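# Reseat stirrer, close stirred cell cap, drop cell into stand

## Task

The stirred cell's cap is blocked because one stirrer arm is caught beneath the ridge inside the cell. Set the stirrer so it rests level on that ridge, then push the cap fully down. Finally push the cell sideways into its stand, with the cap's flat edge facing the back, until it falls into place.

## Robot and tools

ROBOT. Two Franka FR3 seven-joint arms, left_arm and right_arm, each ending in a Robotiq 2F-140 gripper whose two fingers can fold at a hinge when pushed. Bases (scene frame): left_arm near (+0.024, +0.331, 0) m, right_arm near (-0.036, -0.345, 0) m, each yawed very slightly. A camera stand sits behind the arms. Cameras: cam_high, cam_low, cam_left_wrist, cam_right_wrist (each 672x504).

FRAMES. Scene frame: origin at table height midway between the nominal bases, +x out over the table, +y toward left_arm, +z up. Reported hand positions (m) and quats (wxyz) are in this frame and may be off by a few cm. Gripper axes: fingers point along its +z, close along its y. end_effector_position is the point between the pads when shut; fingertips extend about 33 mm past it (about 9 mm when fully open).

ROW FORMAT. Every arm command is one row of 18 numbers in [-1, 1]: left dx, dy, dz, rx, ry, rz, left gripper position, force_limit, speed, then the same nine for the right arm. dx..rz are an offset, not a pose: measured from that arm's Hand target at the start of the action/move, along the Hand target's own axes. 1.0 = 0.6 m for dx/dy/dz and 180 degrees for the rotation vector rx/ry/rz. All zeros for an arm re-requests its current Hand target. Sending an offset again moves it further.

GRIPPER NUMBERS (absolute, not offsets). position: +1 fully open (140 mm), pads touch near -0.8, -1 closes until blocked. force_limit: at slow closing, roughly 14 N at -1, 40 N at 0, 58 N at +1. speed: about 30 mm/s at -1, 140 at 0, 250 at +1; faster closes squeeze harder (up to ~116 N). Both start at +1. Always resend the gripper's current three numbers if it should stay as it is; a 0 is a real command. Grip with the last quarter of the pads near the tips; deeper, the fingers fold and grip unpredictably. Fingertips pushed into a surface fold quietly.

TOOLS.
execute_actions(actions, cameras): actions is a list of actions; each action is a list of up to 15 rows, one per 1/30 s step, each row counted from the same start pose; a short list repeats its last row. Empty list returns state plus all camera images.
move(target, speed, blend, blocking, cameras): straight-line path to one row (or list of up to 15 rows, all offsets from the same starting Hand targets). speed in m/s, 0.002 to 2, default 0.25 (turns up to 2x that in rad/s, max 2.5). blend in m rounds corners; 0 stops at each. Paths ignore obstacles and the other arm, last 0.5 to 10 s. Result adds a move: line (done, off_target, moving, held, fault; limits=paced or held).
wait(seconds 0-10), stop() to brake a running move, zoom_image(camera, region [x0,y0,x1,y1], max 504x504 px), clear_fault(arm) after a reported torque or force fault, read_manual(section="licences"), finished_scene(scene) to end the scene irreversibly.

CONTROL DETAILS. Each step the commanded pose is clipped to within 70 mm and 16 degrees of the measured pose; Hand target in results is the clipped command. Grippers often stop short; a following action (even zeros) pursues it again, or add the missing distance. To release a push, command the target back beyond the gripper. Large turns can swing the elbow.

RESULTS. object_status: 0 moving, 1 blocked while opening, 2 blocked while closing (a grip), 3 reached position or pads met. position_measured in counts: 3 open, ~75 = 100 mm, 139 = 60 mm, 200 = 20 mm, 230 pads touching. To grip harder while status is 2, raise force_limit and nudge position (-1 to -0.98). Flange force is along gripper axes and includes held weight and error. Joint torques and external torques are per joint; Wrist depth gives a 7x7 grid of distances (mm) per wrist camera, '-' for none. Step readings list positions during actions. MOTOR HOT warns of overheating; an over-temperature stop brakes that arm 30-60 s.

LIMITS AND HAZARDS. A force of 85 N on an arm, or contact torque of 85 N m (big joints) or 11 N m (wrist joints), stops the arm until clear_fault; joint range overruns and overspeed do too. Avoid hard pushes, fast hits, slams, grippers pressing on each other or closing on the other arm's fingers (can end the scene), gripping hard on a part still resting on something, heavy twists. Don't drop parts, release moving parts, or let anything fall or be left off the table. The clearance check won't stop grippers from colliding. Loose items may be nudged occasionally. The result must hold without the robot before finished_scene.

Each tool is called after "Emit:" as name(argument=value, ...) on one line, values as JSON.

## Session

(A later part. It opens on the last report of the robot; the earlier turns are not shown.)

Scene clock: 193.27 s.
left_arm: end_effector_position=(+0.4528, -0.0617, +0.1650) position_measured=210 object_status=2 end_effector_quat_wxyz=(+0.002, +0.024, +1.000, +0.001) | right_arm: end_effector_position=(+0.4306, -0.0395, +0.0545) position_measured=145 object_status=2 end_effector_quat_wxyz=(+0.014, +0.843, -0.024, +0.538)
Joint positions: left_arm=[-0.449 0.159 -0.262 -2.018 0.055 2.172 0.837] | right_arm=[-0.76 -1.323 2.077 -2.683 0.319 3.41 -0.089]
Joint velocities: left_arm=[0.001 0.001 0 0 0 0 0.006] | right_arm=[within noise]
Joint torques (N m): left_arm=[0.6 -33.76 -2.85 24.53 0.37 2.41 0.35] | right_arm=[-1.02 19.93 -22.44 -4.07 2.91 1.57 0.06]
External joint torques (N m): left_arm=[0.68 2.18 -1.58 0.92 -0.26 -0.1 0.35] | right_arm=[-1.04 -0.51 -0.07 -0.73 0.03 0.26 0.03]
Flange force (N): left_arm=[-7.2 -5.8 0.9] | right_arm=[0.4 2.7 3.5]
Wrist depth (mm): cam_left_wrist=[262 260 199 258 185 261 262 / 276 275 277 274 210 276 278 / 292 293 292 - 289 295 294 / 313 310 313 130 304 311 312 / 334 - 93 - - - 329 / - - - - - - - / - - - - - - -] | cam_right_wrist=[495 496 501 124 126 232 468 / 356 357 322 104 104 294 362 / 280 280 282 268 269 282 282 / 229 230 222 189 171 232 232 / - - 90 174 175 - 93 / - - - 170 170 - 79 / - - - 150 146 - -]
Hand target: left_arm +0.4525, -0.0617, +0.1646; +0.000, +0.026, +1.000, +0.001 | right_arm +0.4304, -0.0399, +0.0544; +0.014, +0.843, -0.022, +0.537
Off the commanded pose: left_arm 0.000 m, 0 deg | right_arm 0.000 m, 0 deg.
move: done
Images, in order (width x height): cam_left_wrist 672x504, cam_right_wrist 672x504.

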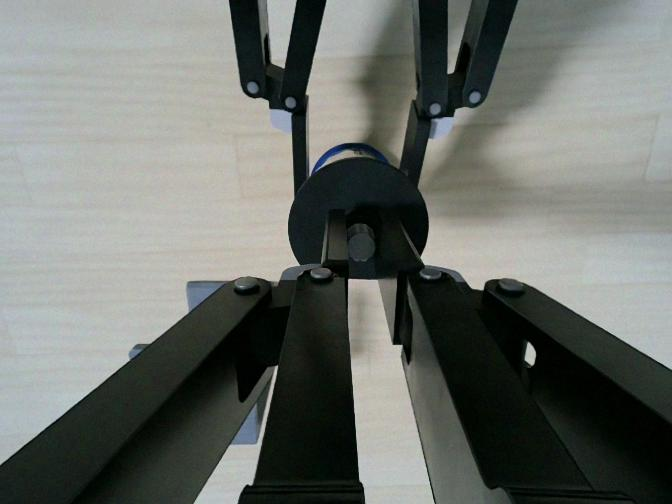

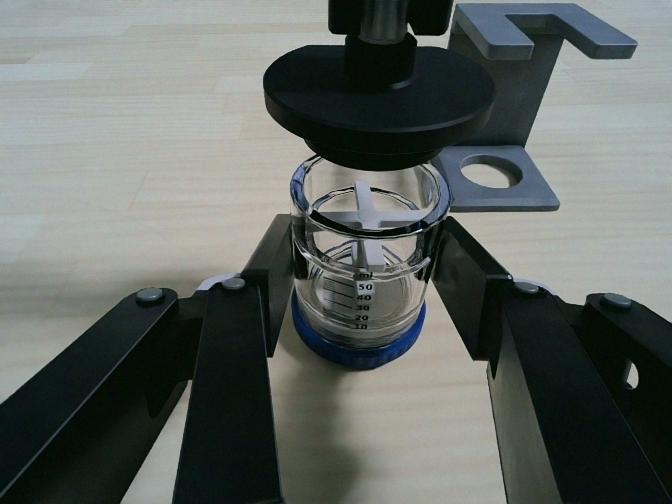

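Emit:
move(target=[[0,0,0.0317,0,0,0,-1,-0.8,-1,0,0,0,0,0,0,-1,-0.4,-1]], speed=[0.05], cameras=["cam_left_wrist","cam_right_wrist"])

Emit:
zoom_image(camera="cam_right_wrist", region=[260, 90, 500, 270])

Scene clock: 194.60 s.
left_arm: end_effector_position=(+0.4515, -0.0622, +0.1464) position_measured=210 object_status=2 end_effector_quat_wxyz=(-0.001, +0.026, +1.000, +0.000) | right_arm: end_effector_position=(+0.4306, -0.0395, +0.0545) position_measured=145 object_status=2 end_effector_quat_wxyz=(+0.014, +0.843, -0.024, +0.538)
Joint positions: left_arm=[-0.449 0.184 -0.262 -2.036 0.058 2.211 0.838] | right_arm=[-0.76 -1.323 2.077 -2.683 0.319 3.41 -0.089]
Joint velocities: left_arm=[0.001 -0.001 0.001 -0.001 0.001 0.004 0] | right_arm=[within noise]
Joint torques (N m): left_arm=[0.32 -34.55 -2.4 23.41 1.14 2.83 0.07] | right_arm=[-1.08 19.94 -22.47 -4.02 2.9 1.57 0.05]
External joint torques (N m): left_arm=[0.43 2 -0.91 0.08 0.53 0.34 0.07] | right_arm=[-1.09 -0.52 -0.01 -0.72 0.01 0.26 0.02]
Flange force (N): left_arm=[-4.4 -3.9 3.4] | right_arm=[0.4 2.8 3.8]
Wrist depth (mm): cam_left_wrist=[246 247 168 243 168 245 247 / 260 259 260 261 194 259 261 / 274 275 273 205 274 275 276 / 291 291 287 165 284 291 292 / 311 - 93 - - - 308 / - - - - - - - / - - - - - - -] | cam_right_wrist=[497 500 502 461 119 231 466 / 359 357 382 127 138 296 363 / 280 279 269 113 118 282 282 / 229 229 153 189 171 232 232 / - - 97 174 174 - 93 / - - - 170 170 - 79 / - - - 150 147 - -]
Hand target: left_arm +0.4526, -0.0617, +0.1455; +0.000, +0.026, +1.000, +0.001 | right_arm +0.4304, -0.0399, +0.0544; +0.014, +0.843, -0.022, +0.537
Off the commanded pose: left_arm 0.001 m, 0 deg | right_arm 0.000 m, 0 deg.
move: done
Images, in order (width x height): cam_left_wrist 672x504, cam_right_wrist 672x504.

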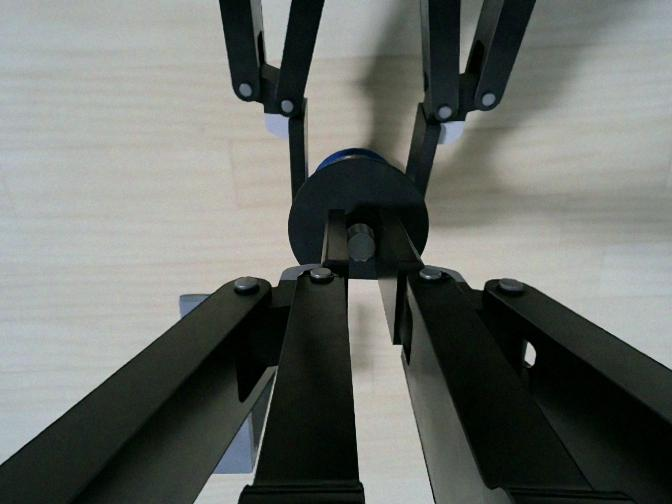

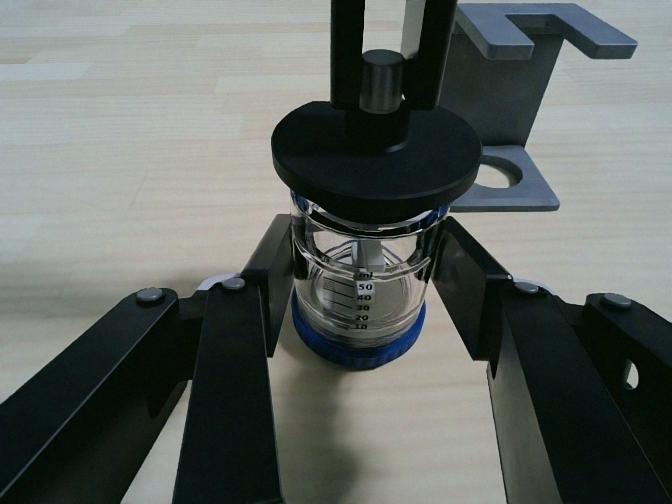

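Scaled by 2.100 from the camera's 672x504 image, which has a finer 960x720 frame.

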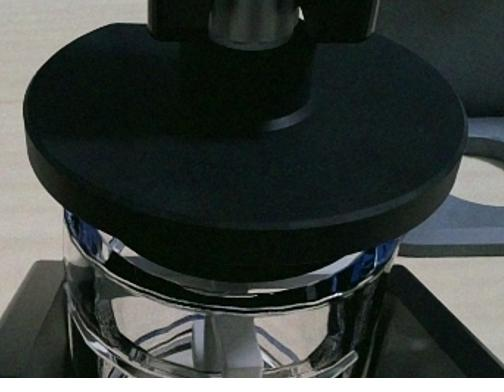

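Emit:
move(target=[[0,0.0015,0.0067,0,0,0,-1,-0.8,-1,0,0,0,0,0,0,-1,-0.4,-1],[0,0.0015,0.0175,0,0,0,-1,-0.8,-1,0,0,0,0,0,0,-1,-0.4,-1]], speed=[0.03,0.02], cameras=["cam_right_wrist"])

Emit:
zoom_image(camera="cam_right_wrist", region=[260, 90, 500, 270])

Scene clock: 196.23 s.
left_arm: end_effector_position=(+0.4534, -0.0625, +0.1398) position_measured=210 object_status=2 end_effector_quat_wxyz=(+0.002, +0.027, +1.000, -0.001) | right_arm: end_effector_position=(+0.4304, -0.0398, +0.0538) position_measured=145 object_status=2 end_effector_quat_wxyz=(+0.014, +0.843, -0.024, +0.537)
Joint positions: left_arm=[-0.449 0.192 -0.26 -2.045 0.063 2.235 0.838] | right_arm=[-0.76 -1.322 2.078 -2.683 0.318 3.41 -0.089]
Joint velocities: left_arm=[-0.002 0 -0.001 -0.003 0.002 0.004 -0.001] | right_arm=[within noise]
Joint torques (N m): left_arm=[0.21 -31.9 -2.27 21.44 1.1 2.9 -0.05] | right_arm=[-0.61 19.75 -22.63 -3.95 3.03 1.56 0.06]
External joint torques (N m): left_arm=[0.13 4.8 -0.91 -1.76 0.49 0.39 -0.05] | right_arm=[-0.64 -0.68 -0.24 -0.61 0.14 0.26 0.03]
Flange force (N): left_arm=[-4.6 -4.9 9.3] | right_arm=[0.0 2.0 2.2]
Wrist depth (mm): cam_left_wrist=[240 239 161 238 168 234 240 / 255 253 252 254 247 253 254 / 268 270 269 183 269 267 270 / 286 285 285 164 278 284 285 / 304 - 93 - - - 300 / - - - - - - - / - - - - - - -] | cam_right_wrist=[490 491 496 104 119 228 470 / 354 357 357 143 265 295 361 / 278 278 268 121 123 282 281 / 229 227 153 185 172 231 231 / - - 97 173 174 - 93 / - - - 169 169 - 79 / - - - 149 146 - -]
Hand target: left_arm +0.4526, -0.0608, +0.1350; +0.000, +0.026, +1.000, +0.001 | right_arm +0.4304, -0.0399, +0.0544; +0.014, +0.843, -0.022, +0.537
Off the commanded pose: left_arm 0.005 m, 0 deg | right_arm 0.001 m, 0 deg.
move: off_target (left_arm)
Images, in order (width x height): cam_right_wrist 672x504.

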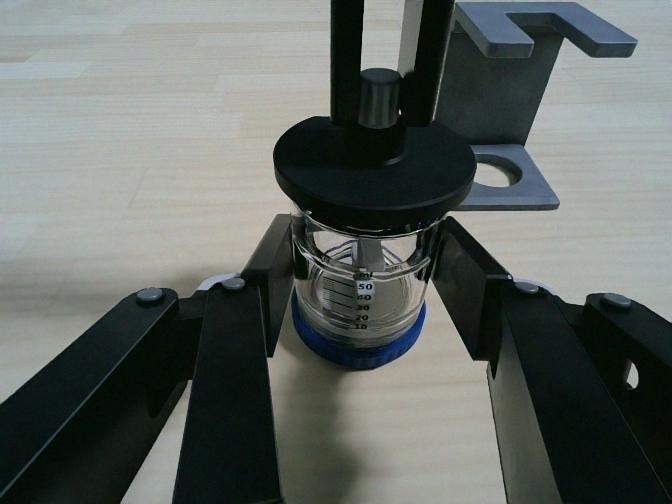

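Scaled by 2.100 from the camera's 672x504 image, which has a finer 960x720 frame.

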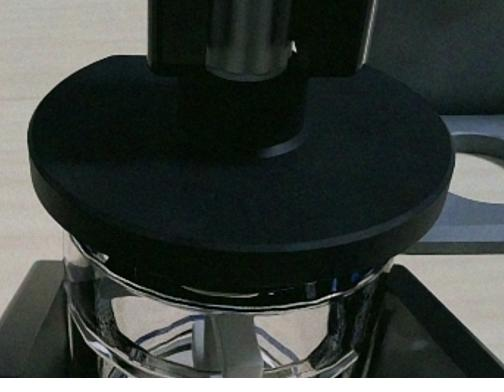

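Emit:
move(target=[[-0.0013,-0.002,-0.002,0,0,0,-1,-0.8,-1,0,0,0,0,0,0,-1,-0.4,-1],[-0.0013,-0.002,0.006,0,0,0,-1,-0.8,-1,0,0,0,0,0,0,-1,-0.4,-1]], speed=[0.03,0.02], cameras=["cam_right_wrist"])

Emit:
zoom_image(camera="cam_right_wrist", region=[260, 90, 500, 270])

Scene clock: 197.73 s.
left_arm: end_effector_position=(+0.4567, -0.0636, +0.1387) position_measured=210 object_status=2 end_effector_quat_wxyz=(+0.005, +0.027, +1.000, -0.003) | right_arm: end_effector_position=(+0.4305, -0.0403, +0.0538) position_measured=145 object_status=2 end_effector_quat_wxyz=(+0.014, +0.843, -0.024, +0.537)
Joint positions: left_arm=[-0.449 0.197 -0.259 -2.043 0.067 2.243 0.838] | right_arm=[-0.761 -1.322 2.078 -2.683 0.318 3.41 -0.089]
Joint velocities: left_arm=[0 0 0.003 0 0 0.004 0.001] | right_arm=[within noise]
Joint torques (N m): left_arm=[-0.54 -29.76 -2.88 20.39 0.78 2.56 -0.18] | right_arm=[-0.63 19.63 -23.16 -3.77 3.05 1.57 0.08]
External joint torques (N m): left_arm=[-0.47 7.28 -1.34 -2.93 0.18 0.01 -0.18] | right_arm=[-0.71 -0.85 -0.74 -0.46 0.16 0.25 0.05]
Flange force (N): left_arm=[-5.9 -7.5 13.0] | right_arm=[0.8 1.3 2.7]
Wrist depth (mm): cam_left_wrist=[239 239 160 236 233 233 238 / 252 252 251 252 205 251 251 / 268 267 266 183 267 267 266 / 285 285 284 130 276 284 285 / 304 - 93 - - - 299 / - - - - - - - / - - - - - - -] | cam_right_wrist=[494 493 499 108 209 229 465 / 356 355 357 - 149 343 360 / 278 279 267 118 127 281 282 / 229 229 153 184 171 231 230 / - - 97 174 174 - 93 / - - - 169 169 - 79 / - - - 149 146 - -]
Hand target: left_arm +0.4533, -0.0620, +0.1314; +0.000, +0.026, +1.000, +0.001 | right_arm +0.4304, -0.0399, +0.0544; +0.014, +0.843, -0.022, +0.537
Off the commanded pose: left_arm 0.008 m, 1 deg | right_arm 0.001 m, 0 deg.
move: off_target (left_arm)
Images, in order (width x height): cam_right_wrist 672x504.

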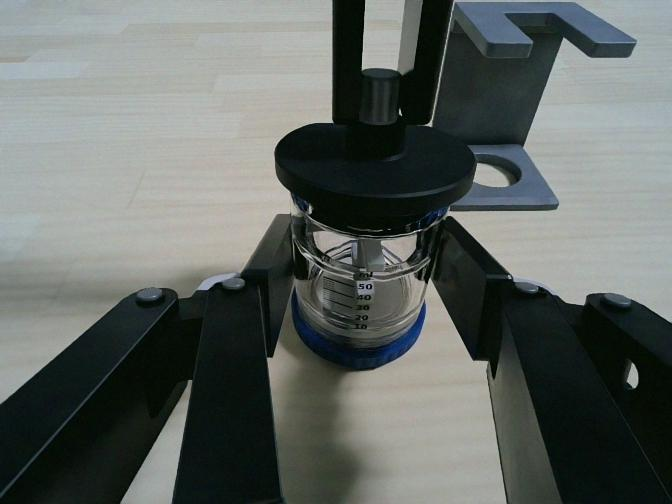

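Scaled by 2.100 from the camera's 672x504 image, which has a finer 960x720 frame.

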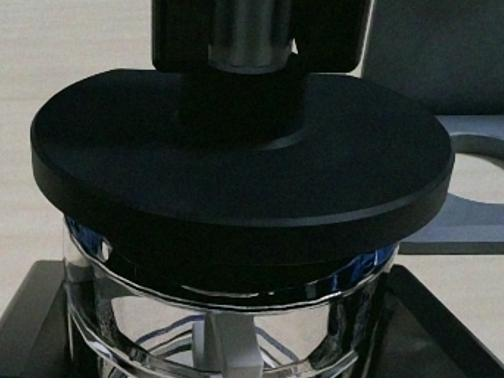

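Emit:
move(target=[[0,0,-0.031,0,0,0,-1,-0.8,-1,0,0,0,0,0,0,-1,-0.4,-1]], speed=[0.05], cameras=["cam_right_wrist","cam_left_wrist"])

Emit:
zoom_image(camera="cam_right_wrist", region=[260, 90, 500, 270])

Scene clock: 199.07 s.
left_arm: end_effector_position=(+0.4540, -0.0613, +0.1487) position_measured=210 object_status=2 end_effector_quat_wxyz=(+0.001, +0.026, +1.000, +0.002) | right_arm: end_effector_position=(+0.4304, -0.0397, +0.0539) position_measured=145 object_status=2 end_effector_quat_wxyz=(+0.014, +0.843, -0.023, +0.537)
Joint positions: left_arm=[-0.449 0.183 -0.26 -2.031 0.064 2.206 0.838] | right_arm=[-0.761 -1.322 2.078 -2.683 0.318 3.412 -0.089]
Joint velocities: left_arm=[0.001 0 0.001 -0.001 0 -0.004 0] | right_arm=[within noise]
Joint torques (N m): left_arm=[0.28 -35.22 -3.03 23.97 0.12 2.45 0.16] | right_arm=[-0.48 19.72 -22.86 -3.69 3.04 1.34 0.11]
External joint torques (N m): left_arm=[0.26 1.52 -1.69 0.51 -0.49 -0.06 0.16] | right_arm=[-0.45 -0.76 -0.43 -0.31 0.15 0.04 0.08]
Flange force (N): left_arm=[-4.0 -4.0 0.8] | right_arm=[-0.2 0.5 1.7]
Wrist depth (mm): cam_left_wrist=[248 247 168 247 186 247 248 / 259 261 259 261 258 261 263 / 277 277 276 179 274 278 278 / 293 294 294 163 287 294 295 / 313 - 93 - - - 314 / - - - - - - - / - - - - - - -] | cam_right_wrist=[494 494 492 105 114 226 466 / 356 358 378 121 131 355 361 / 280 279 267 112 121 279 281 / 229 229 153 193 172 231 231 / - - 97 173 175 - 93 / - - - 169 169 - 79 / - - - 149 146 - -]
Hand target: left_arm +0.4533, -0.0621, +0.1500; +0.000, +0.026, +1.000, +0.001 | right_arm +0.4304, -0.0399, +0.0544; +0.014, +0.843, -0.022, +0.537
Off the commanded pose: left_arm 0.002 m, 0 deg | right_arm 0.001 m, 0 deg.
move: done
Images, in order (width x height): cam_left_wrist 672x504, cam_right_wrist 672x504.

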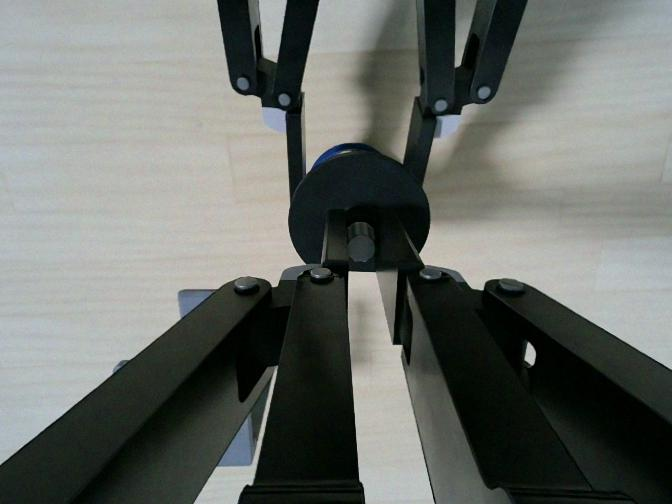

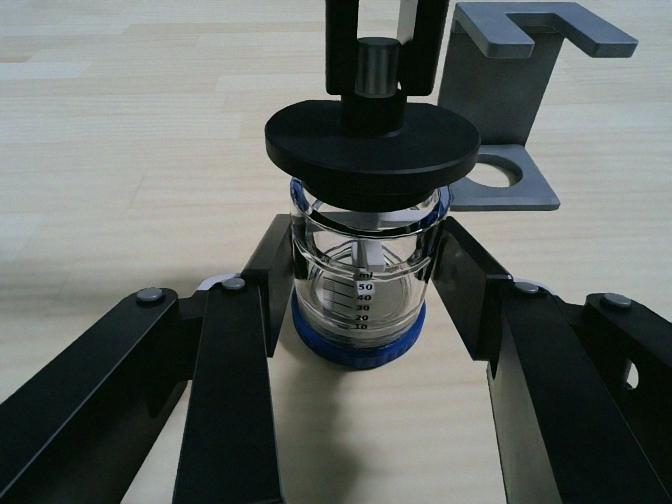

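Scaled by 2.100 from the camera's 672x504 image, which has a finer 960x720 frame.

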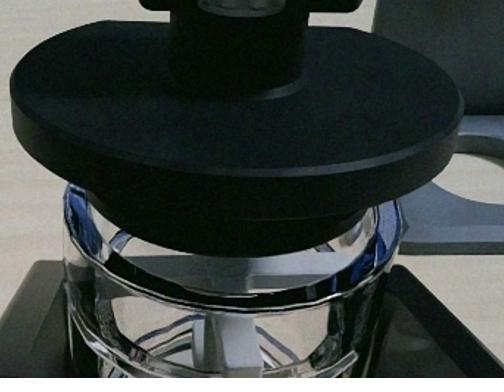

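Emit:
move(target=[[0.005,0,0,0,0,0,-1,-0.8,-1,0,0,0,0,0,0,-1,-0.4,-1],[0.005,0,0.0225,0,0,0,-1,-0.8,-1,0,0,0,0,0,0,-1,-0.4,-1]], speed=[0.05,0.03], cameras=["cam_right_wrist"])

Emit:
zoom_image(camera="cam_right_wrist", region=[260, 90, 500, 270])

Scene clock: 201.17 s.
left_arm: end_effector_position=(+0.4534, -0.0625, +0.1421) position_measured=210 object_status=2 end_effector_quat_wxyz=(+0.004, +0.027, +1.000, -0.002) | right_arm: end_effector_position=(+0.4303, -0.0398, +0.0538) position_measured=145 object_status=2 end_effector_quat_wxyz=(+0.014, +0.843, -0.023, +0.537)
Joint positions: left_arm=[-0.45 0.187 -0.26 -2.047 0.064 2.234 0.838] | right_arm=[-0.761 -1.322 2.079 -2.683 0.318 3.412 -0.09]
Joint velocities: left_arm=[-0.001 0 0.002 -0.001 0.001 0.003 0.001] | right_arm=[within noise]
Joint torques (N m): left_arm=[-0.84 -31.43 -3.25 21.18 0.62 2.73 -0.2] | right_arm=[-0.52 19.66 -22.71 -3.66 3.13 1.4 0.06]
External joint torques (N m): left_arm=[-0.85 5.11 -1.86 -2.04 0.02 0.22 -0.2] | right_arm=[-0.55 -0.84 -0.37 -0.3 0.26 0.09 0.04]
Flange force (N): left_arm=[-3.3 -6.2 9.4] | right_arm=[-0.4 0.7 2.2]
Wrist depth (mm): cam_left_wrist=[242 241 162 239 168 239 241 / 256 255 255 255 250 255 255 / 270 271 272 184 271 270 269 / 287 289 287 147 281 288 287 / 309 - 93 - - - 302 / - - - - - - - / - - - - - - -] | cam_right_wrist=[491 495 495 105 120 229 465 / 355 356 356 139 265 341 360 / 278 278 267 116 118 281 280 / 228 229 153 184 172 231 231 / - - 97 174 175 - 93 / - - - 169 169 - 79 / - - - 149 146 - -]
Hand target: left_arm +0.4503, -0.0619, +0.1365; +0.000, +0.026, +1.000, +0.001 | right_arm +0.4304, -0.0399, +0.0544; +0.014, +0.843, -0.022, +0.537
Off the commanded pose: left_arm 0.006 m, 0 deg | right_arm 0.001 m, 0 deg.
move: off_target (left_arm)
Images, in order (width x height): cam_right_wrist 672x504.

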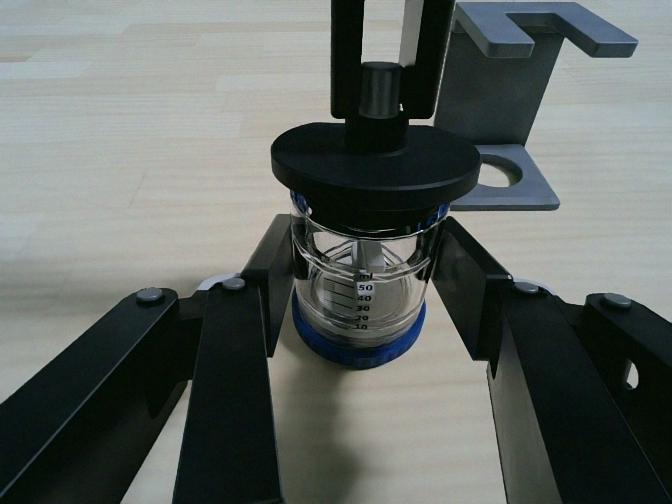

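Scaled by 2.100 from the camera's 672x504 image, which has a finer 960x720 frame.

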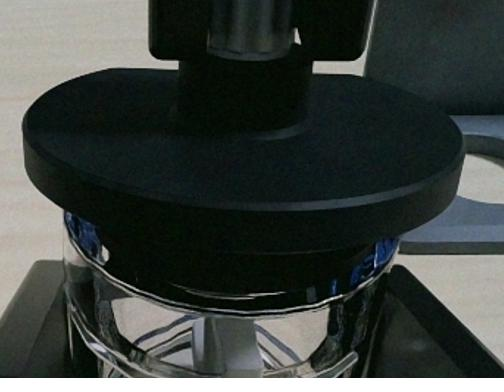

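Emit:
move(target=[[-0.006,-0.001,-0.0083,0,0,0,-1,-0.8,-1,0,0,0,0,0,0,-1,-0.4,-1],[-0.006,-0.001,0.0017,0,0,0,-1,-0.8,-1,0,0,0,0,0,0,-1,-0.4,-1]], speed=[0.03,0.02], cameras=["cam_right_wrist","cam_left_wrist"])

Emit:
zoom_image(camera="cam_right_wrist", region=[260, 90, 500, 270])

Scene clock: 202.87 s.
left_arm: end_effector_position=(+0.4567, -0.0631, +0.1406) position_measured=210 object_status=2 end_effector_quat_wxyz=(+0.003, +0.026, +1.000, -0.001) | right_arm: end_effector_position=(+0.4304, -0.0402, +0.0538) position_measured=145 object_status=2 end_effector_quat_wxyz=(+0.014, +0.843, -0.023, +0.537)
Joint positions: left_arm=[-0.45 0.197 -0.258 -2.036 0.066 2.233 0.838] | right_arm=[-0.761 -1.322 2.079 -2.684 0.318 3.412 -0.09]
Joint velocities: left_arm=[0.001 0 0.002 0 0.002 0.004 0] | right_arm=[within noise]
Joint torques (N m): left_arm=[-0.84 -32.33 -3.53 21.41 0.63 2.7 -0.09] | right_arm=[-0.41 19.67 -23.19 -3.37 3.1 1.66 0.07]
External joint torques (N m): left_arm=[-0.73 4.88 -1.95 -2.01 0.02 0.15 -0.09] | right_arm=[-0.43 -0.71 -0.89 0 0.23 0.36 0.04]
Flange force (N): left_arm=[-3.0 -5.6 8.8] | right_arm=[0.9 0.3 2.4]
Wrist depth (mm): cam_left_wrist=[240 240 166 236 175 238 240 / 254 254 253 253 247 254 254 / 270 269 269 - 269 269 269 / 286 286 286 130 282 286 285 / 306 - 93 - - - 302 / - - - - - - - / - - - - - - -] | cam_right_wrist=[492 493 499 108 208 228 466 / 354 356 357 - 278 324 363 / 279 279 268 110 119 281 282 / 229 229 221 174 172 230 231 / - - 97 174 176 - 93 / - - - 169 169 - 79 / - - - 149 146 - -]
Hand target: left_arm +0.4539, -0.0627, +0.1355; +0.000, +0.026, +1.000, +0.001 | right_arm +0.4304, -0.0399, +0.0544; +0.014, +0.843, -0.022, +0.537
Off the commanded pose: left_arm 0.006 m, 0 deg | right_arm 0.001 m, 0 deg.
move: off_target (left_arm)
Images, in order (width x height): cam_left_wrist 672x504, cam_right_wrist 672x504.

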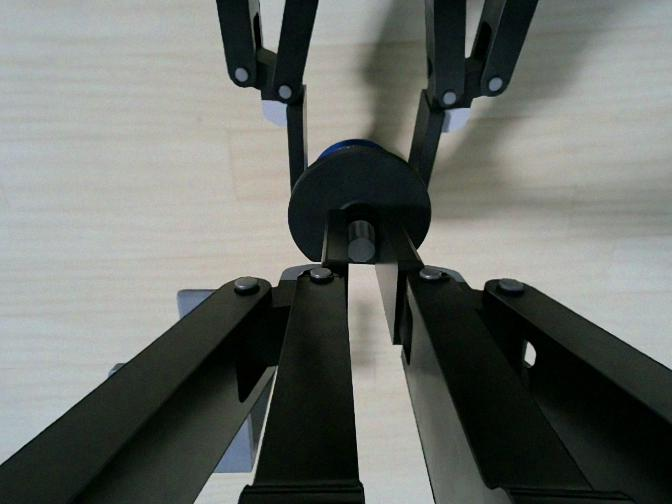

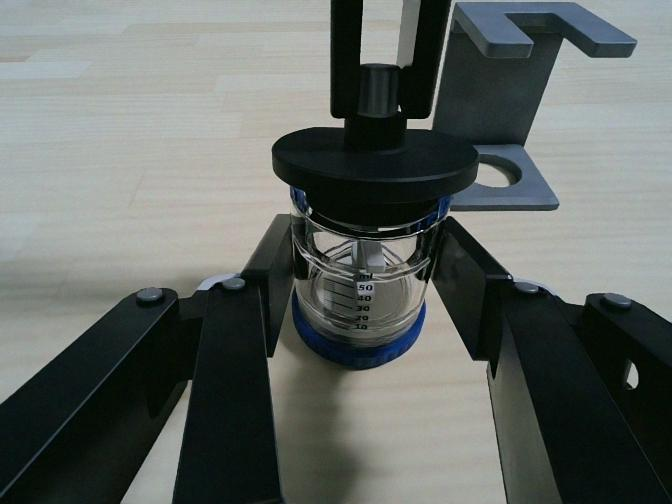

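Scaled by 2.100 from the camera's 672x504 image, which has a finer 960x720 frame.

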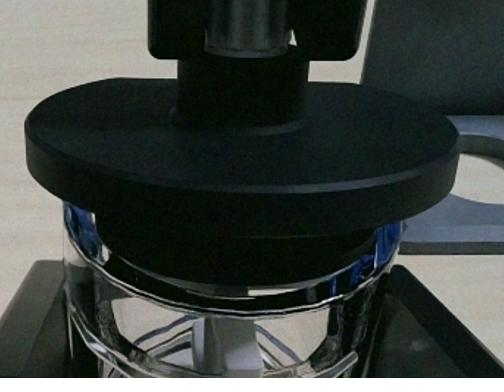

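Emit:
move(target=[[-0.0015,0,-0.0158,0,0,0,-1,-0.8,-1,0,0,0,0,0,0,-1,-0.4,-1],[-0.0015,0,-0.0075,0,0,0,-1,-0.8,-1,0,0,0,0,0,0,-1,-0.4,-1]], speed=[0.04,0.02], cameras=["cam_right_wrist","cam_left_wrist"])

Emit:
zoom_image(camera="cam_right_wrist", region=[260, 50, 500, 270])

Scene clock: 205.23 s.
left_arm: end_effector_position=(+0.4560, -0.0625, +0.1421) position_measured=210 object_status=2 end_effector_quat_wxyz=(+0.001, +0.027, +1.000, +0.001) | right_arm: end_effector_position=(+0.4304, -0.0402, +0.0538) position_measured=145 object_status=2 end_effector_quat_wxyz=(+0.014, +0.843, -0.023, +0.537)
Joint positions: left_arm=[-0.45 0.197 -0.258 -2.031 0.066 2.222 0.838] | right_arm=[-0.761 -1.322 2.079 -2.684 0.318 3.412 -0.09]
Joint velocities: left_arm=[0.002 0.001 -0.001 -0.001 -0.001 0.004 0] | right_arm=[within noise]
Joint torques (N m): left_arm=[0.42 -34.19 -2.81 22.96 0.67 2.74 0.02] | right_arm=[-0.7 19.53 -23.05 -3.8 3.12 1.33 0.08]
External joint torques (N m): left_arm=[0.59 3 -1.18 -0.46 0.06 0.21 0.02] | right_arm=[-0.77 -0.93 -0.7 -0.53 0.24 0.01 0.05]
Flange force (N): left_arm=[-4.7 -4.1 4.8] | right_arm=[0.4 0.8 2.4]
Wrist depth (mm): cam_left_wrist=[242 241 165 239 167 242 244 / 255 255 255 255 250 257 256 / 271 270 271 - 272 271 271 / 286 289 287 120 283 288 289 / 307 - 93 - - - 303 / - - - - - - - / - - - - - - -] | cam_right_wrist=[490 494 495 107 228 229 467 / 355 356 355 - 141 324 361 / 277 278 268 112 114 279 282 / 229 228 153 190 172 231 231 / - - 97 174 175 - 93 / - - - 169 169 - 79 / - - - 149 146 - -]
Hand target: left_arm +0.4548, -0.0627, +0.1400; +0.000, +0.026, +1.000, +0.001 | right_arm +0.4304, -0.0399, +0.0544; +0.014, +0.843, -0.022, +0.537
Off the commanded pose: left_arm 0.002 m, 0 deg | right_arm 0.001 m, 0 deg.
move: done
Images, in order (width x height): cam_left_wrist 672x504, cam_right_wrist 672x504.

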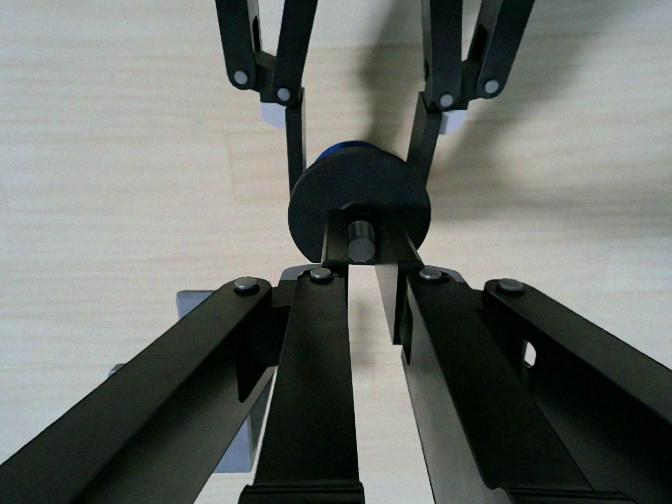

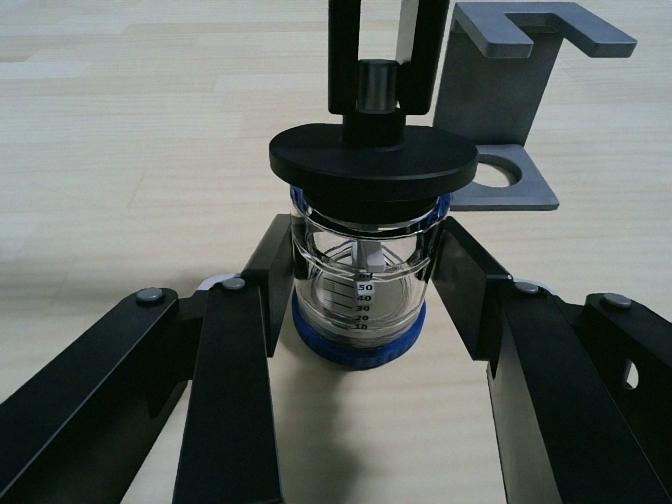

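Scaled by 2.100 from the camera's 672x504 image, which has a finer 960x720 frame.

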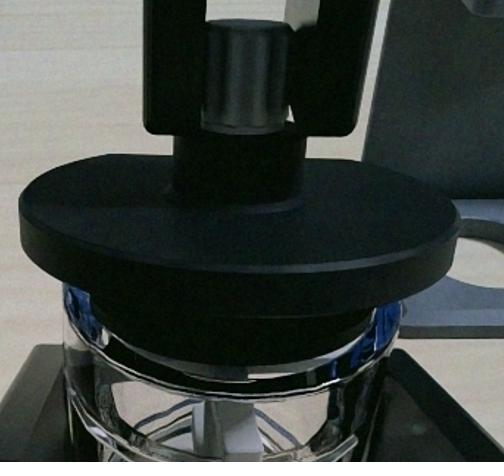

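Emit:
move(target=[[0,0,-0.0133,0,0,0,-1,-0.8,-1,0,0,0,0,0,0,-1,-0.4,-1],[0.02,0,-0.0167,0,-0.0667,0,-1,-0.8,-1,0,0,0,0,0,0,-1,-0.4,-1]], speed=[0.06,0.06], cameras=["cam_right_wrist","cam_left_wrist"])

Emit:
zoom_image(camera="cam_right_wrist", region=[260, 50, 500, 270])

Scene clock: 209.20 s.
left_arm: end_effector_position=(+0.4426, -0.0612, +0.1489) position_measured=210 object_status=2 end_effector_quat_wxyz=(+0.102, +0.028, +0.994, -0.001) | right_arm: end_effector_position=(+0.4304, -0.0402, +0.0538) position_measured=145 object_status=2 end_effector_quat_wxyz=(+0.014, +0.843, -0.023, +0.537)
Joint positions: left_arm=[-0.506 0.055 -0.259 -2.246 0.241 2.433 0.647] | right_arm=[-0.761 -1.322 2.079 -2.684 0.318 3.412 -0.09]
Joint velocities: left_arm=[0 -0.001 0.001 -0.001 -0.001 0.001 -0.005] | right_arm=[within noise]
Joint torques (N m): left_arm=[0.1 -31.11 -1.72 22.82 1.04 3.15 -0.2] | right_arm=[-0.54 19.62 -22.81 -3.53 3.13 1.32 0.14]
External joint torques (N m): left_arm=[0.21 0.84 -1.22 -0.23 0.54 0.36 -0.19] | right_arm=[-0.55 -0.79 -0.49 -0.16 0.25 0.02 0.11]
Flange force (N): left_arm=[0.3 -2.1 3.1] | right_arm=[-0.3 0.1 2.3]
Wrist depth (mm): cam_left_wrist=[234 233 151 230 161 170 235 / 254 254 254 249 198 255 255 / 278 278 278 178 274 279 278 / 309 307 302 163 296 309 310 / 345 - 93 - - - 340 / - - - - - - - / - - - - - - -] | cam_right_wrist=[491 493 492 497 97 253 466 / 357 356 377 118 129 324 361 / 278 279 268 108 109 271 280 / 228 229 153 172 172 231 231 / - - 97 173 175 - 93 / - - - 168 169 - 79 / - - - 149 146 - -]
Hand target: left_arm +0.4428, -0.0621, +0.1500; +0.105, +0.026, +0.994, -0.002 | right_arm +0.4304, -0.0399, +0.0544; +0.014, +0.843, -0.022, +0.537
Off the commanded pose: left_arm 0.001 m, 0 deg | right_arm 0.001 m, 0 deg.
move: done
Images, in order (width x height): cam_left_wrist 672x504, cam_right_wrist 672x504.

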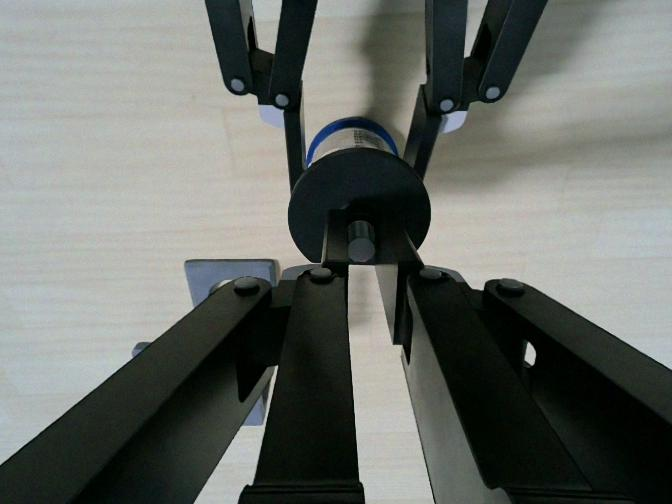

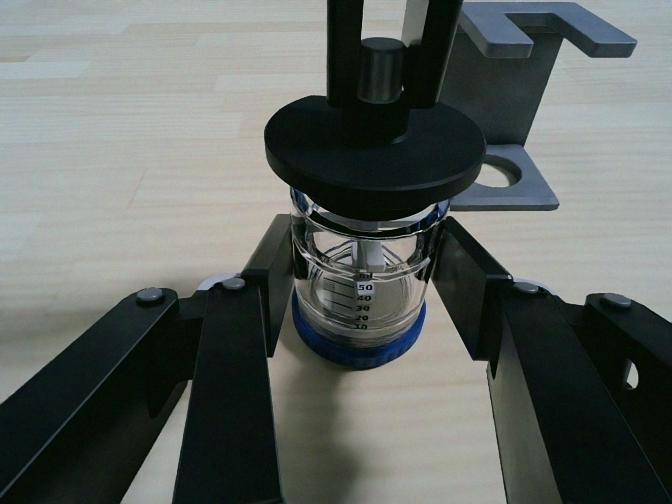

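Scaled by 2.100 from the camera's 672x504 image, which has a finer 960x720 frame.

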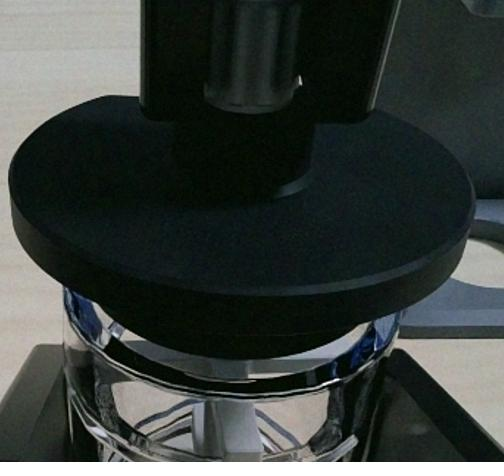

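Emit:
move(target=[[0.0022,0.001,0.013,0,0,0,-1,-0.8,-1,0,0,0,0,0,0,-1,-0.4,-1]], speed=[0.03], cameras=["cam_right_wrist","cam_left_wrist"])

Emit:
zoom_image(camera="cam_right_wrist", region=[260, 50, 500, 270])

Scene clock: 210.70 s.
left_arm: end_effector_position=(+0.4428, -0.0619, +0.1434) position_measured=210 object_status=2 end_effector_quat_wxyz=(+0.104, +0.028, +0.994, -0.002) | right_arm: end_effector_position=(+0.4304, -0.0402, +0.0538) position_measured=145 object_status=2 end_effector_quat_wxyz=(+0.014, +0.843, -0.023, +0.537)
Joint positions: left_arm=[-0.506 0.063 -0.259 -2.253 0.252 2.451 0.638] | right_arm=[-0.761 -1.322 2.079 -2.684 0.318 3.412 -0.09]
Joint velocities: left_arm=[0.001 0 0.001 0 0.001 0.003 -0.003] | right_arm=[within noise]
Joint torques (N m): left_arm=[0.29 -29.89 -1.5 22.64 1 3.2 -0.16] | right_arm=[-0.58 19.58 -22.78 -3.55 3.14 1.32 0.06]
External joint torques (N m): left_arm=[0.39 2.34 -0.94 -0.37 0.51 0.39 -0.16] | right_arm=[-0.56 -0.84 -0.4 -0.14 0.25 0.02 0.03]
Flange force (N): left_arm=[-2.0 -4.2 6.3] | right_arm=[-0.5 0.1 2.5]
Wrist depth (mm): cam_left_wrist=[228 228 150 225 221 222 230 / 249 248 249 244 200 249 249 / 273 273 273 - 273 273 275 / 303 301 296 121 297 305 304 / 337 - 93 - - - 334 / - - - - - - - / - - - - - - -] | cam_right_wrist=[489 491 496 462 97 229 468 / 354 357 356 115 134 295 361 / 278 279 267 113 114 283 281 / 228 229 221 174 171 230 231 / - - 97 174 174 - 93 / - - - 169 169 - 79 / - - - 149 146 - -]
Hand target: left_arm +0.4432, -0.0615, +0.1421; +0.105, +0.026, +0.994, -0.002 | right_arm +0.4304, -0.0399, +0.0544; +0.014, +0.843, -0.022, +0.537
Off the commanded pose: left_arm 0.001 m, 0 deg | right_arm 0.001 m, 0 deg.
move: done
Images, in order (width x height): cam_left_wrist 672x504, cam_right_wrist 672x504.

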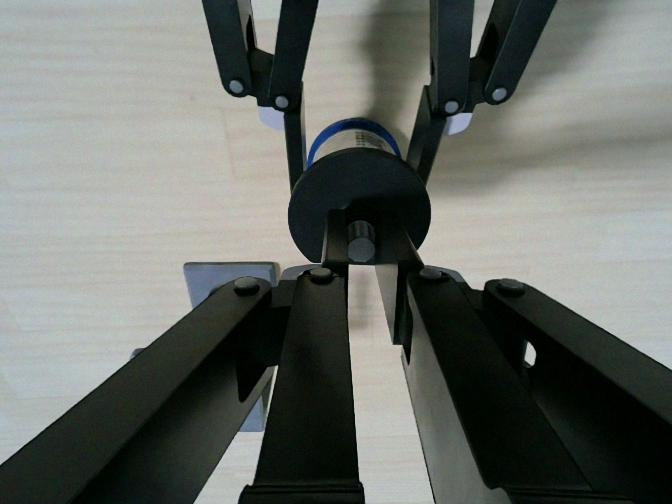

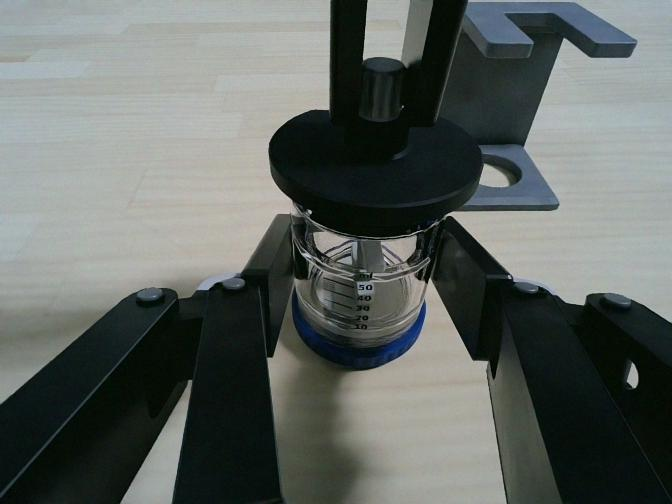

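Scaled by 2.100 from the camera's 672x504 image, which has a finer 960x720 frame.

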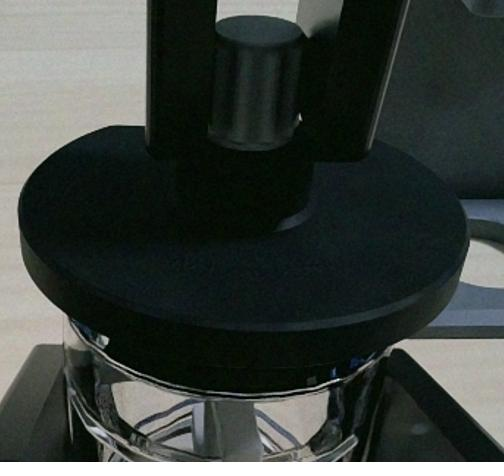

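Emit:
move(target=[[0.0014,0,0.0067,0,0,0,-1,-0.8,-1,0,0,0,0,0,0,-1,-0.4,-1]], speed=[0.03], cameras=["cam_right_wrist"])

Emit:
zoom_image(camera="cam_right_wrist", region=[260, 50, 500, 270])

Scene clock: 211.60 s.
left_arm: end_effector_position=(+0.4449, -0.0624, +0.1422) position_measured=210 object_status=2 end_effector_quat_wxyz=(+0.107, +0.028, +0.994, -0.003) | right_arm: end_effector_position=(+0.4304, -0.0402, +0.0538) position_measured=145 object_status=2 end_effector_quat_wxyz=(+0.014, +0.843, -0.023, +0.537)
Joint positions: left_arm=[-0.506 0.067 -0.257 -2.254 0.258 2.461 0.634] | right_arm=[-0.761 -1.322 2.079 -2.684 0.318 3.412 -0.09]
Joint velocities: left_arm=[0.001 0.002 0 -0.001 0 0.004 -0.005] | right_arm=[within noise]
Joint torques (N m): left_arm=[-0.47 -28.03 -2.96 21.95 0.82 3.03 -0.04] | right_arm=[-0.51 19.6 -23.3 -3.34 3.12 1.66 0.09]
External joint torques (N m): left_arm=[-0.37 4.19 -2.38 -0.94 0.34 0.22 -0.04] | right_arm=[-0.49 -0.86 -0.94 0.03 0.23 0.36 0.06]
Flange force (N): left_arm=[-2.5 -7.6 9.1] | right_arm=[0.7 0.2 2.8]
Wrist depth (mm): cam_left_wrist=[227 227 150 228 224 224 228 / 249 248 249 244 239 248 247 / 273 271 272 - 274 272 272 / 302 302 296 146 289 301 303 / 339 - 93 - - - 334 / - - - - - - - / - - - - - - -] | cam_right_wrist=[489 489 493 - 96 229 467 / 354 357 358 125 123 324 361 / 278 279 267 113 115 269 281 / 228 229 153 184 171 231 231 / - - 97 174 174 - 93 / - - - 169 169 - 79 / - - - 149 146 - -]
Hand target: left_arm +0.4432, -0.0615, +0.1380; +0.105, +0.026, +0.994, -0.002 | right_arm +0.4304, -0.0399, +0.0544; +0.014, +0.843, -0.022, +0.537
Off the commanded pose: left_arm 0.005 m, 0 deg | right_arm 0.001 m, 0 deg.
move: off_target (left_arm)
Images, in order (width x height): cam_right_wrist 672x504.

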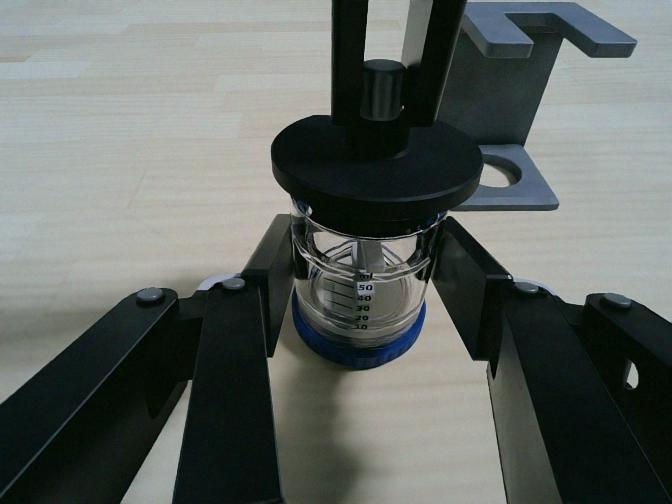

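Scaled by 2.100 from the camera's 672x504 image, which has a finer 960x720 frame.

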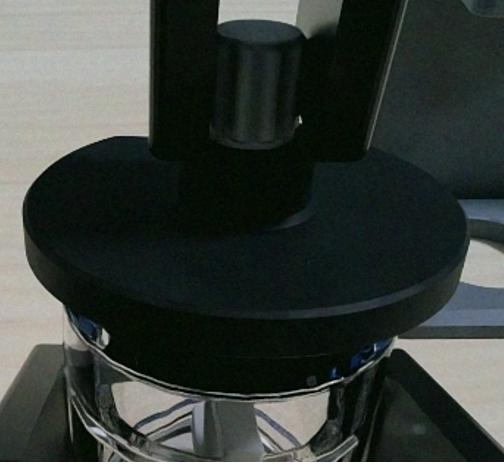

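Emit:
move(target=[[-0.001,-0.0005,-0.006,0,0,0,-1,-0.8,-1,0,0,0,0,0,0,-1,-0.4,-1]], speed=[0.03])

Emit:
move(target=[0,0,0,0,0,0,-0.5,-0.8,-1,0,0,0,0,0,0,-1,-0.4,-1], cameras=["cam_right_wrist","cam_left_wrist"])

Emit:
zoom_image(camera="cam_right_wrist", region=[260, 50, 500, 270])

Scene clock: 212.60 s.
left_arm: end_effector_position=(+0.4448, -0.0622, +0.1423) position_measured=210 object_status=2 end_effector_quat_wxyz=(+0.107, +0.027, +0.994, -0.003) | right_arm: end_effector_position=(+0.4304, -0.0402, +0.0538) position_measured=145 object_status=2 end_effector_quat_wxyz=(+0.014, +0.843, -0.023, +0.537)
Joint positions: left_arm=[-0.506 0.066 -0.257 -2.254 0.258 2.46 0.633] | right_arm=[-0.761 -1.322 2.079 -2.684 0.318 3.412 -0.09]
Joint torques (N m): left_arm=[0.29 -29.99 -2.24 22.39 0.29 2.3 0] | right_arm=[-0.88 19.59 -23.35 -3.94 3.11 1.34 0.06]
External joint torques (N m): left_arm=[0.24 2.28 -1.82 -0.55 -0.19 -0.5 0] | right_arm=[-0.94 -0.9 -0.97 -0.66 0.23 0.01 0.04]
Flange force (N): left_arm=[-1.8 -4.2 2.9] | right_arm=[1.3 1.0 2.5]
Wrist depth (mm): cam_left_wrist=[228 228 150 227 224 224 227 / 247 248 248 240 240 249 248 / 272 270 273 176 271 274 272 / 304 303 295 147 291 303 302 / 339 - 93 - - - 331 / - - - - - - - / - - - - - - -] | cam_right_wrist=[487 492 494 - 116 210 467 / 355 356 357 120 137 342 361 / 278 279 268 119 113 279 281 / 229 229 153 184 172 230 230 / - - 97 174 175 - 93 / - - - 169 169 - 79 / - - - 149 146 - -]
Hand target: left_arm +0.4430, -0.0618, +0.1417; +0.105, +0.026, +0.994, -0.002 | right_arm +0.4304, -0.0399, +0.0544; +0.014, +0.843, -0.022, +0.537
Off the commanded pose: left_arm 0.002 m, 0 deg | right_arm 0.001 m, 0 deg.
move: done

Scene clock: 213.27 s.
left_arm: end_effector_position=(+0.4445, -0.0616, +0.1421) position_measured=192 object_status=0 end_effector_quat_wxyz=(+0.106, +0.027, +0.994, -0.002) | right_arm: end_effector_position=(+0.4304, -0.0402, +0.0538) position_measured=145 object_status=2 end_effector_quat_wxyz=(+0.014, +0.843, -0.023, +0.537)
Joint positions: left_arm=[-0.506 0.066 -0.257 -2.254 0.258 2.458 0.633] | right_arm=[-0.761 -1.322 2.079 -2.684 0.318 3.412 -0.09]
Joint torques (N m): left_arm=[0.33 -30.3 -2.17 22.93 0.29 2.68 -0.03] | right_arm=[-0.62 19.63 -22.91 -3.61 3.12 1.32 0.1]
External joint torques (N m): left_arm=[0.22 1.71 -1.8 0.15 -0.19 -0.09 -0.03] | right_arm=[-0.6 -0.82 -0.47 -0.26 0.23 0.01 0.07]
Flange force (N): left_arm=[-2.4 -4.5 2.5] | right_arm=[-0.2 0.3 2.3]
Wrist depth (mm): cam_left_wrist=[228 227 149 227 220 224 228 / 247 249 248 242 199 248 249 / 273 272 273 - 267 271 273 / 304 301 295 130 168 302 302 / 332 - 93 341 112 - 331 / - - - 386 - - - / - - - - - - -] | cam_right_wrist=[492 493 496 462 95 229 470 / 354 355 357 130 273 295 361 / 278 279 267 117 120 282 282 / 228 229 153 184 172 231 231 / - - 97 173 175 - 93 / - - - 169 169 - 79 / - - - 149 146 - -]
Hand target: left_arm +0.4430, -0.0618, +0.1417; +0.105, +0.026, +0.994, -0.002 | right_arm +0.4304, -0.0399, +0.0544; +0.014, +0.843, -0.022, +0.537
Off the commanded pose: left_arm 0.002 m, 0 deg | right_arm 0.001 m, 0 deg.
move: done
Images, in order (width x height): cam_left_wrist 672x504, cam_right_wrist 672x504.

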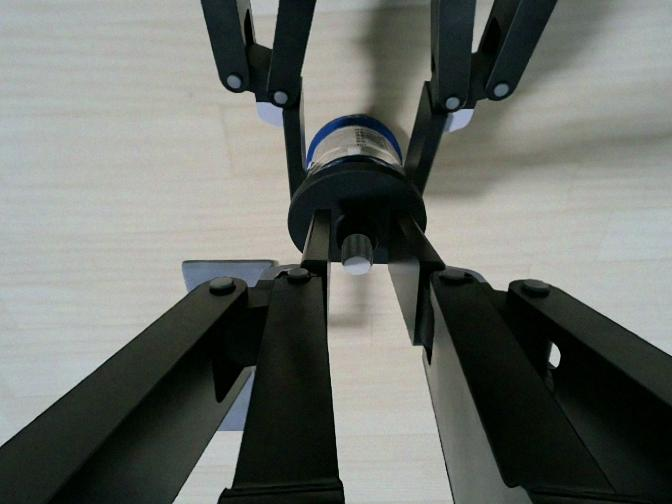

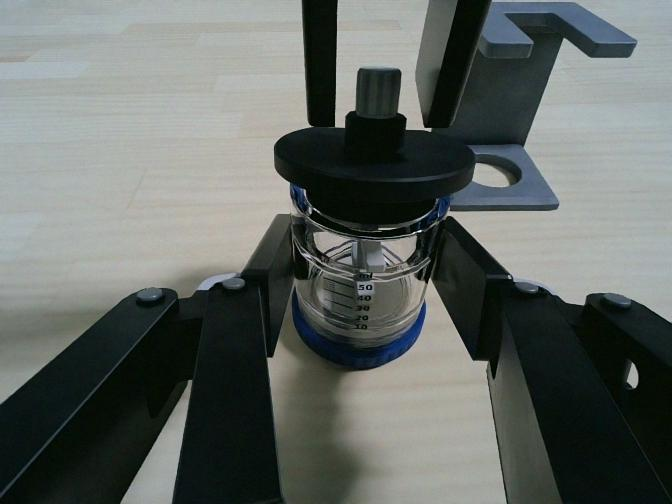

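Scaled by 2.100 from the camera's 672x504 image, which has a finer 960x720 frame.

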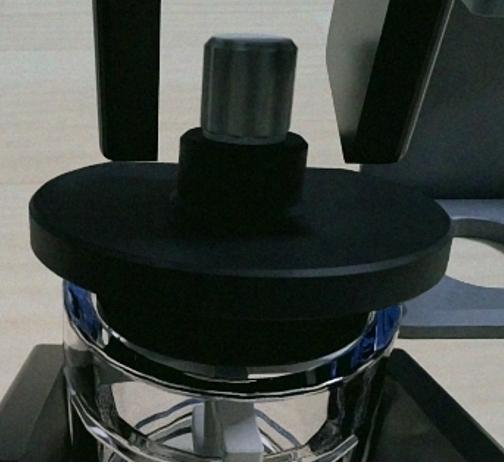

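Emit:
move(target=[[-0.0185,0,-0.0472,0,0,0,-0.3,-0.8,0,0,0,0,0,0,0,-1,-0.4,-1],[-0.035,0.002,-0.03,0,0.1333,0,-0.3,-0.8,0,0,0,0,0,0,0,-1,-0.4,-1]], speed=[0.1,0.2], cameras=["cam_right_wrist","cam_left_wrist"])

Emit:
zoom_image(camera="cam_right_wrist", region=[260, 50, 500, 270])

Scene clock: 217.23 s.
left_arm: end_effector_position=(+0.4605, -0.0617, +0.1644) position_measured=167 object_status=3 end_effector_quat_wxyz=(-0.102, +0.024, +0.995, +0.004) | right_arm: end_effector_position=(+0.4304, -0.0402, +0.0538) position_measured=145 object_status=2 end_effector_quat_wxyz=(+0.014, +0.843, -0.023, +0.537)
Joint positions: left_arm=[-0.394 0.329 -0.269 -1.764 -0.036 1.917 0.935] | right_arm=[-0.761 -1.322 2.079 -2.684 0.318 3.412 -0.09]
Joint velocities: left_arm=[-0.001 -0.001 -0.001 -0.001 0.001 -0.001 0.006] | right_arm=[within noise]
Joint torques (N m): left_arm=[0.67 -38.67 -4.24 24.26 0.25 1.87 0.3] | right_arm=[-0.56 19.64 -22.96 -3.52 3.14 1.35 0.07]
External joint torques (N m): left_arm=[0.7 2.76 -1.64 0.64 -0.23 -0.13 0.29] | right_arm=[-0.57 -0.75 -0.66 -0.16 0.26 0.05 0.04]
Flange force (N): left_arm=[-8.8 -6.1 -0.5] | right_arm=[0.3 0.0 2.2]
Wrist depth (mm): cam_left_wrist=[282 282 282 282 196 284 285 / 291 289 288 288 211 292 292 / 296 296 296 300 296 299 298 / 301 302 301 152 151 304 305 / 309 - 92 311 309 - 310 / - - - 319 - - 73 / - - - 328 - - -] | cam_right_wrist=[489 492 495 496 463 226 466 / 355 355 356 356 267 295 361 / 278 279 268 - 121 280 282 / 229 229 153 191 171 230 232 / - - 97 173 175 - 93 / - - - 169 169 - 79 / - - - 149 146 - -]
Hand target: left_arm +0.4598, -0.0615, +0.1637; -0.104, +0.026, +0.994, +0.004 | right_arm +0.4304, -0.0399, +0.0544; +0.014, +0.843, -0.022, +0.537
Off the commanded pose: left_arm 0.001 m, 0 deg | right_arm 0.001 m, 0 deg.
move: done
Images, in order (width x height): cam_left_wrist 672x504, cam_right_wrist 672x504.

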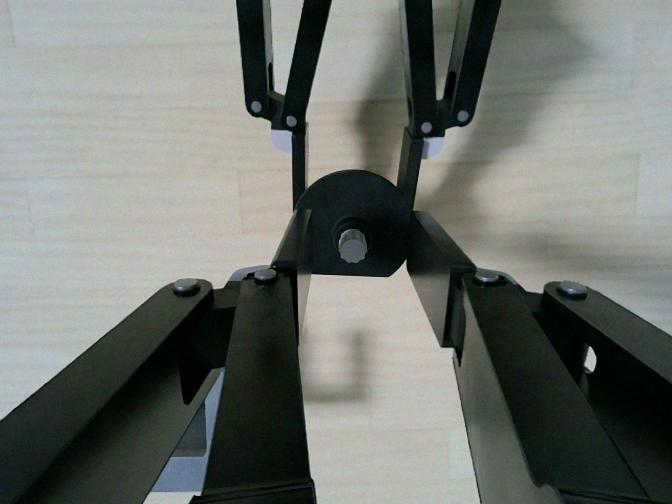

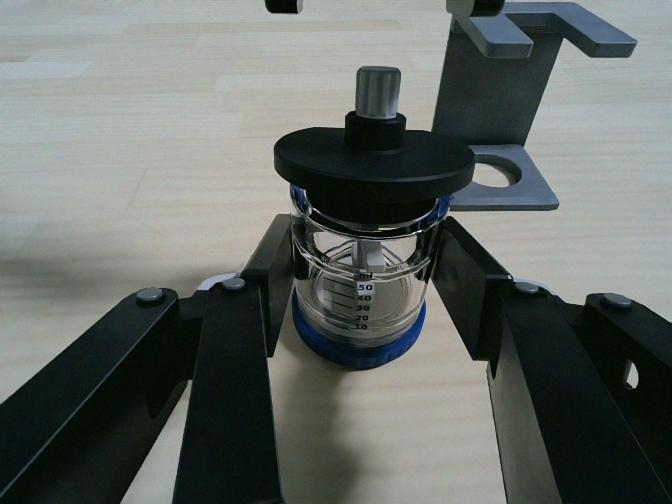

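Scaled by 2.100 from the camera's 672x504 image, which has a finer 960x720 frame.

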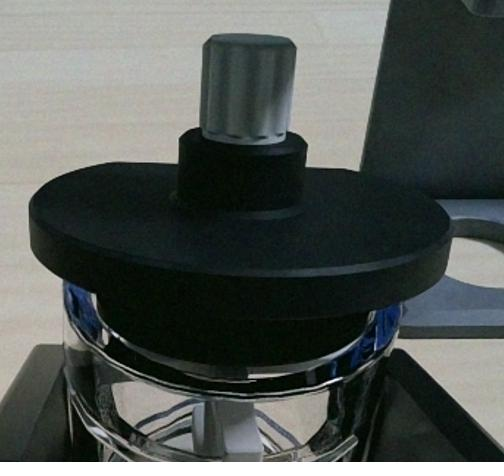

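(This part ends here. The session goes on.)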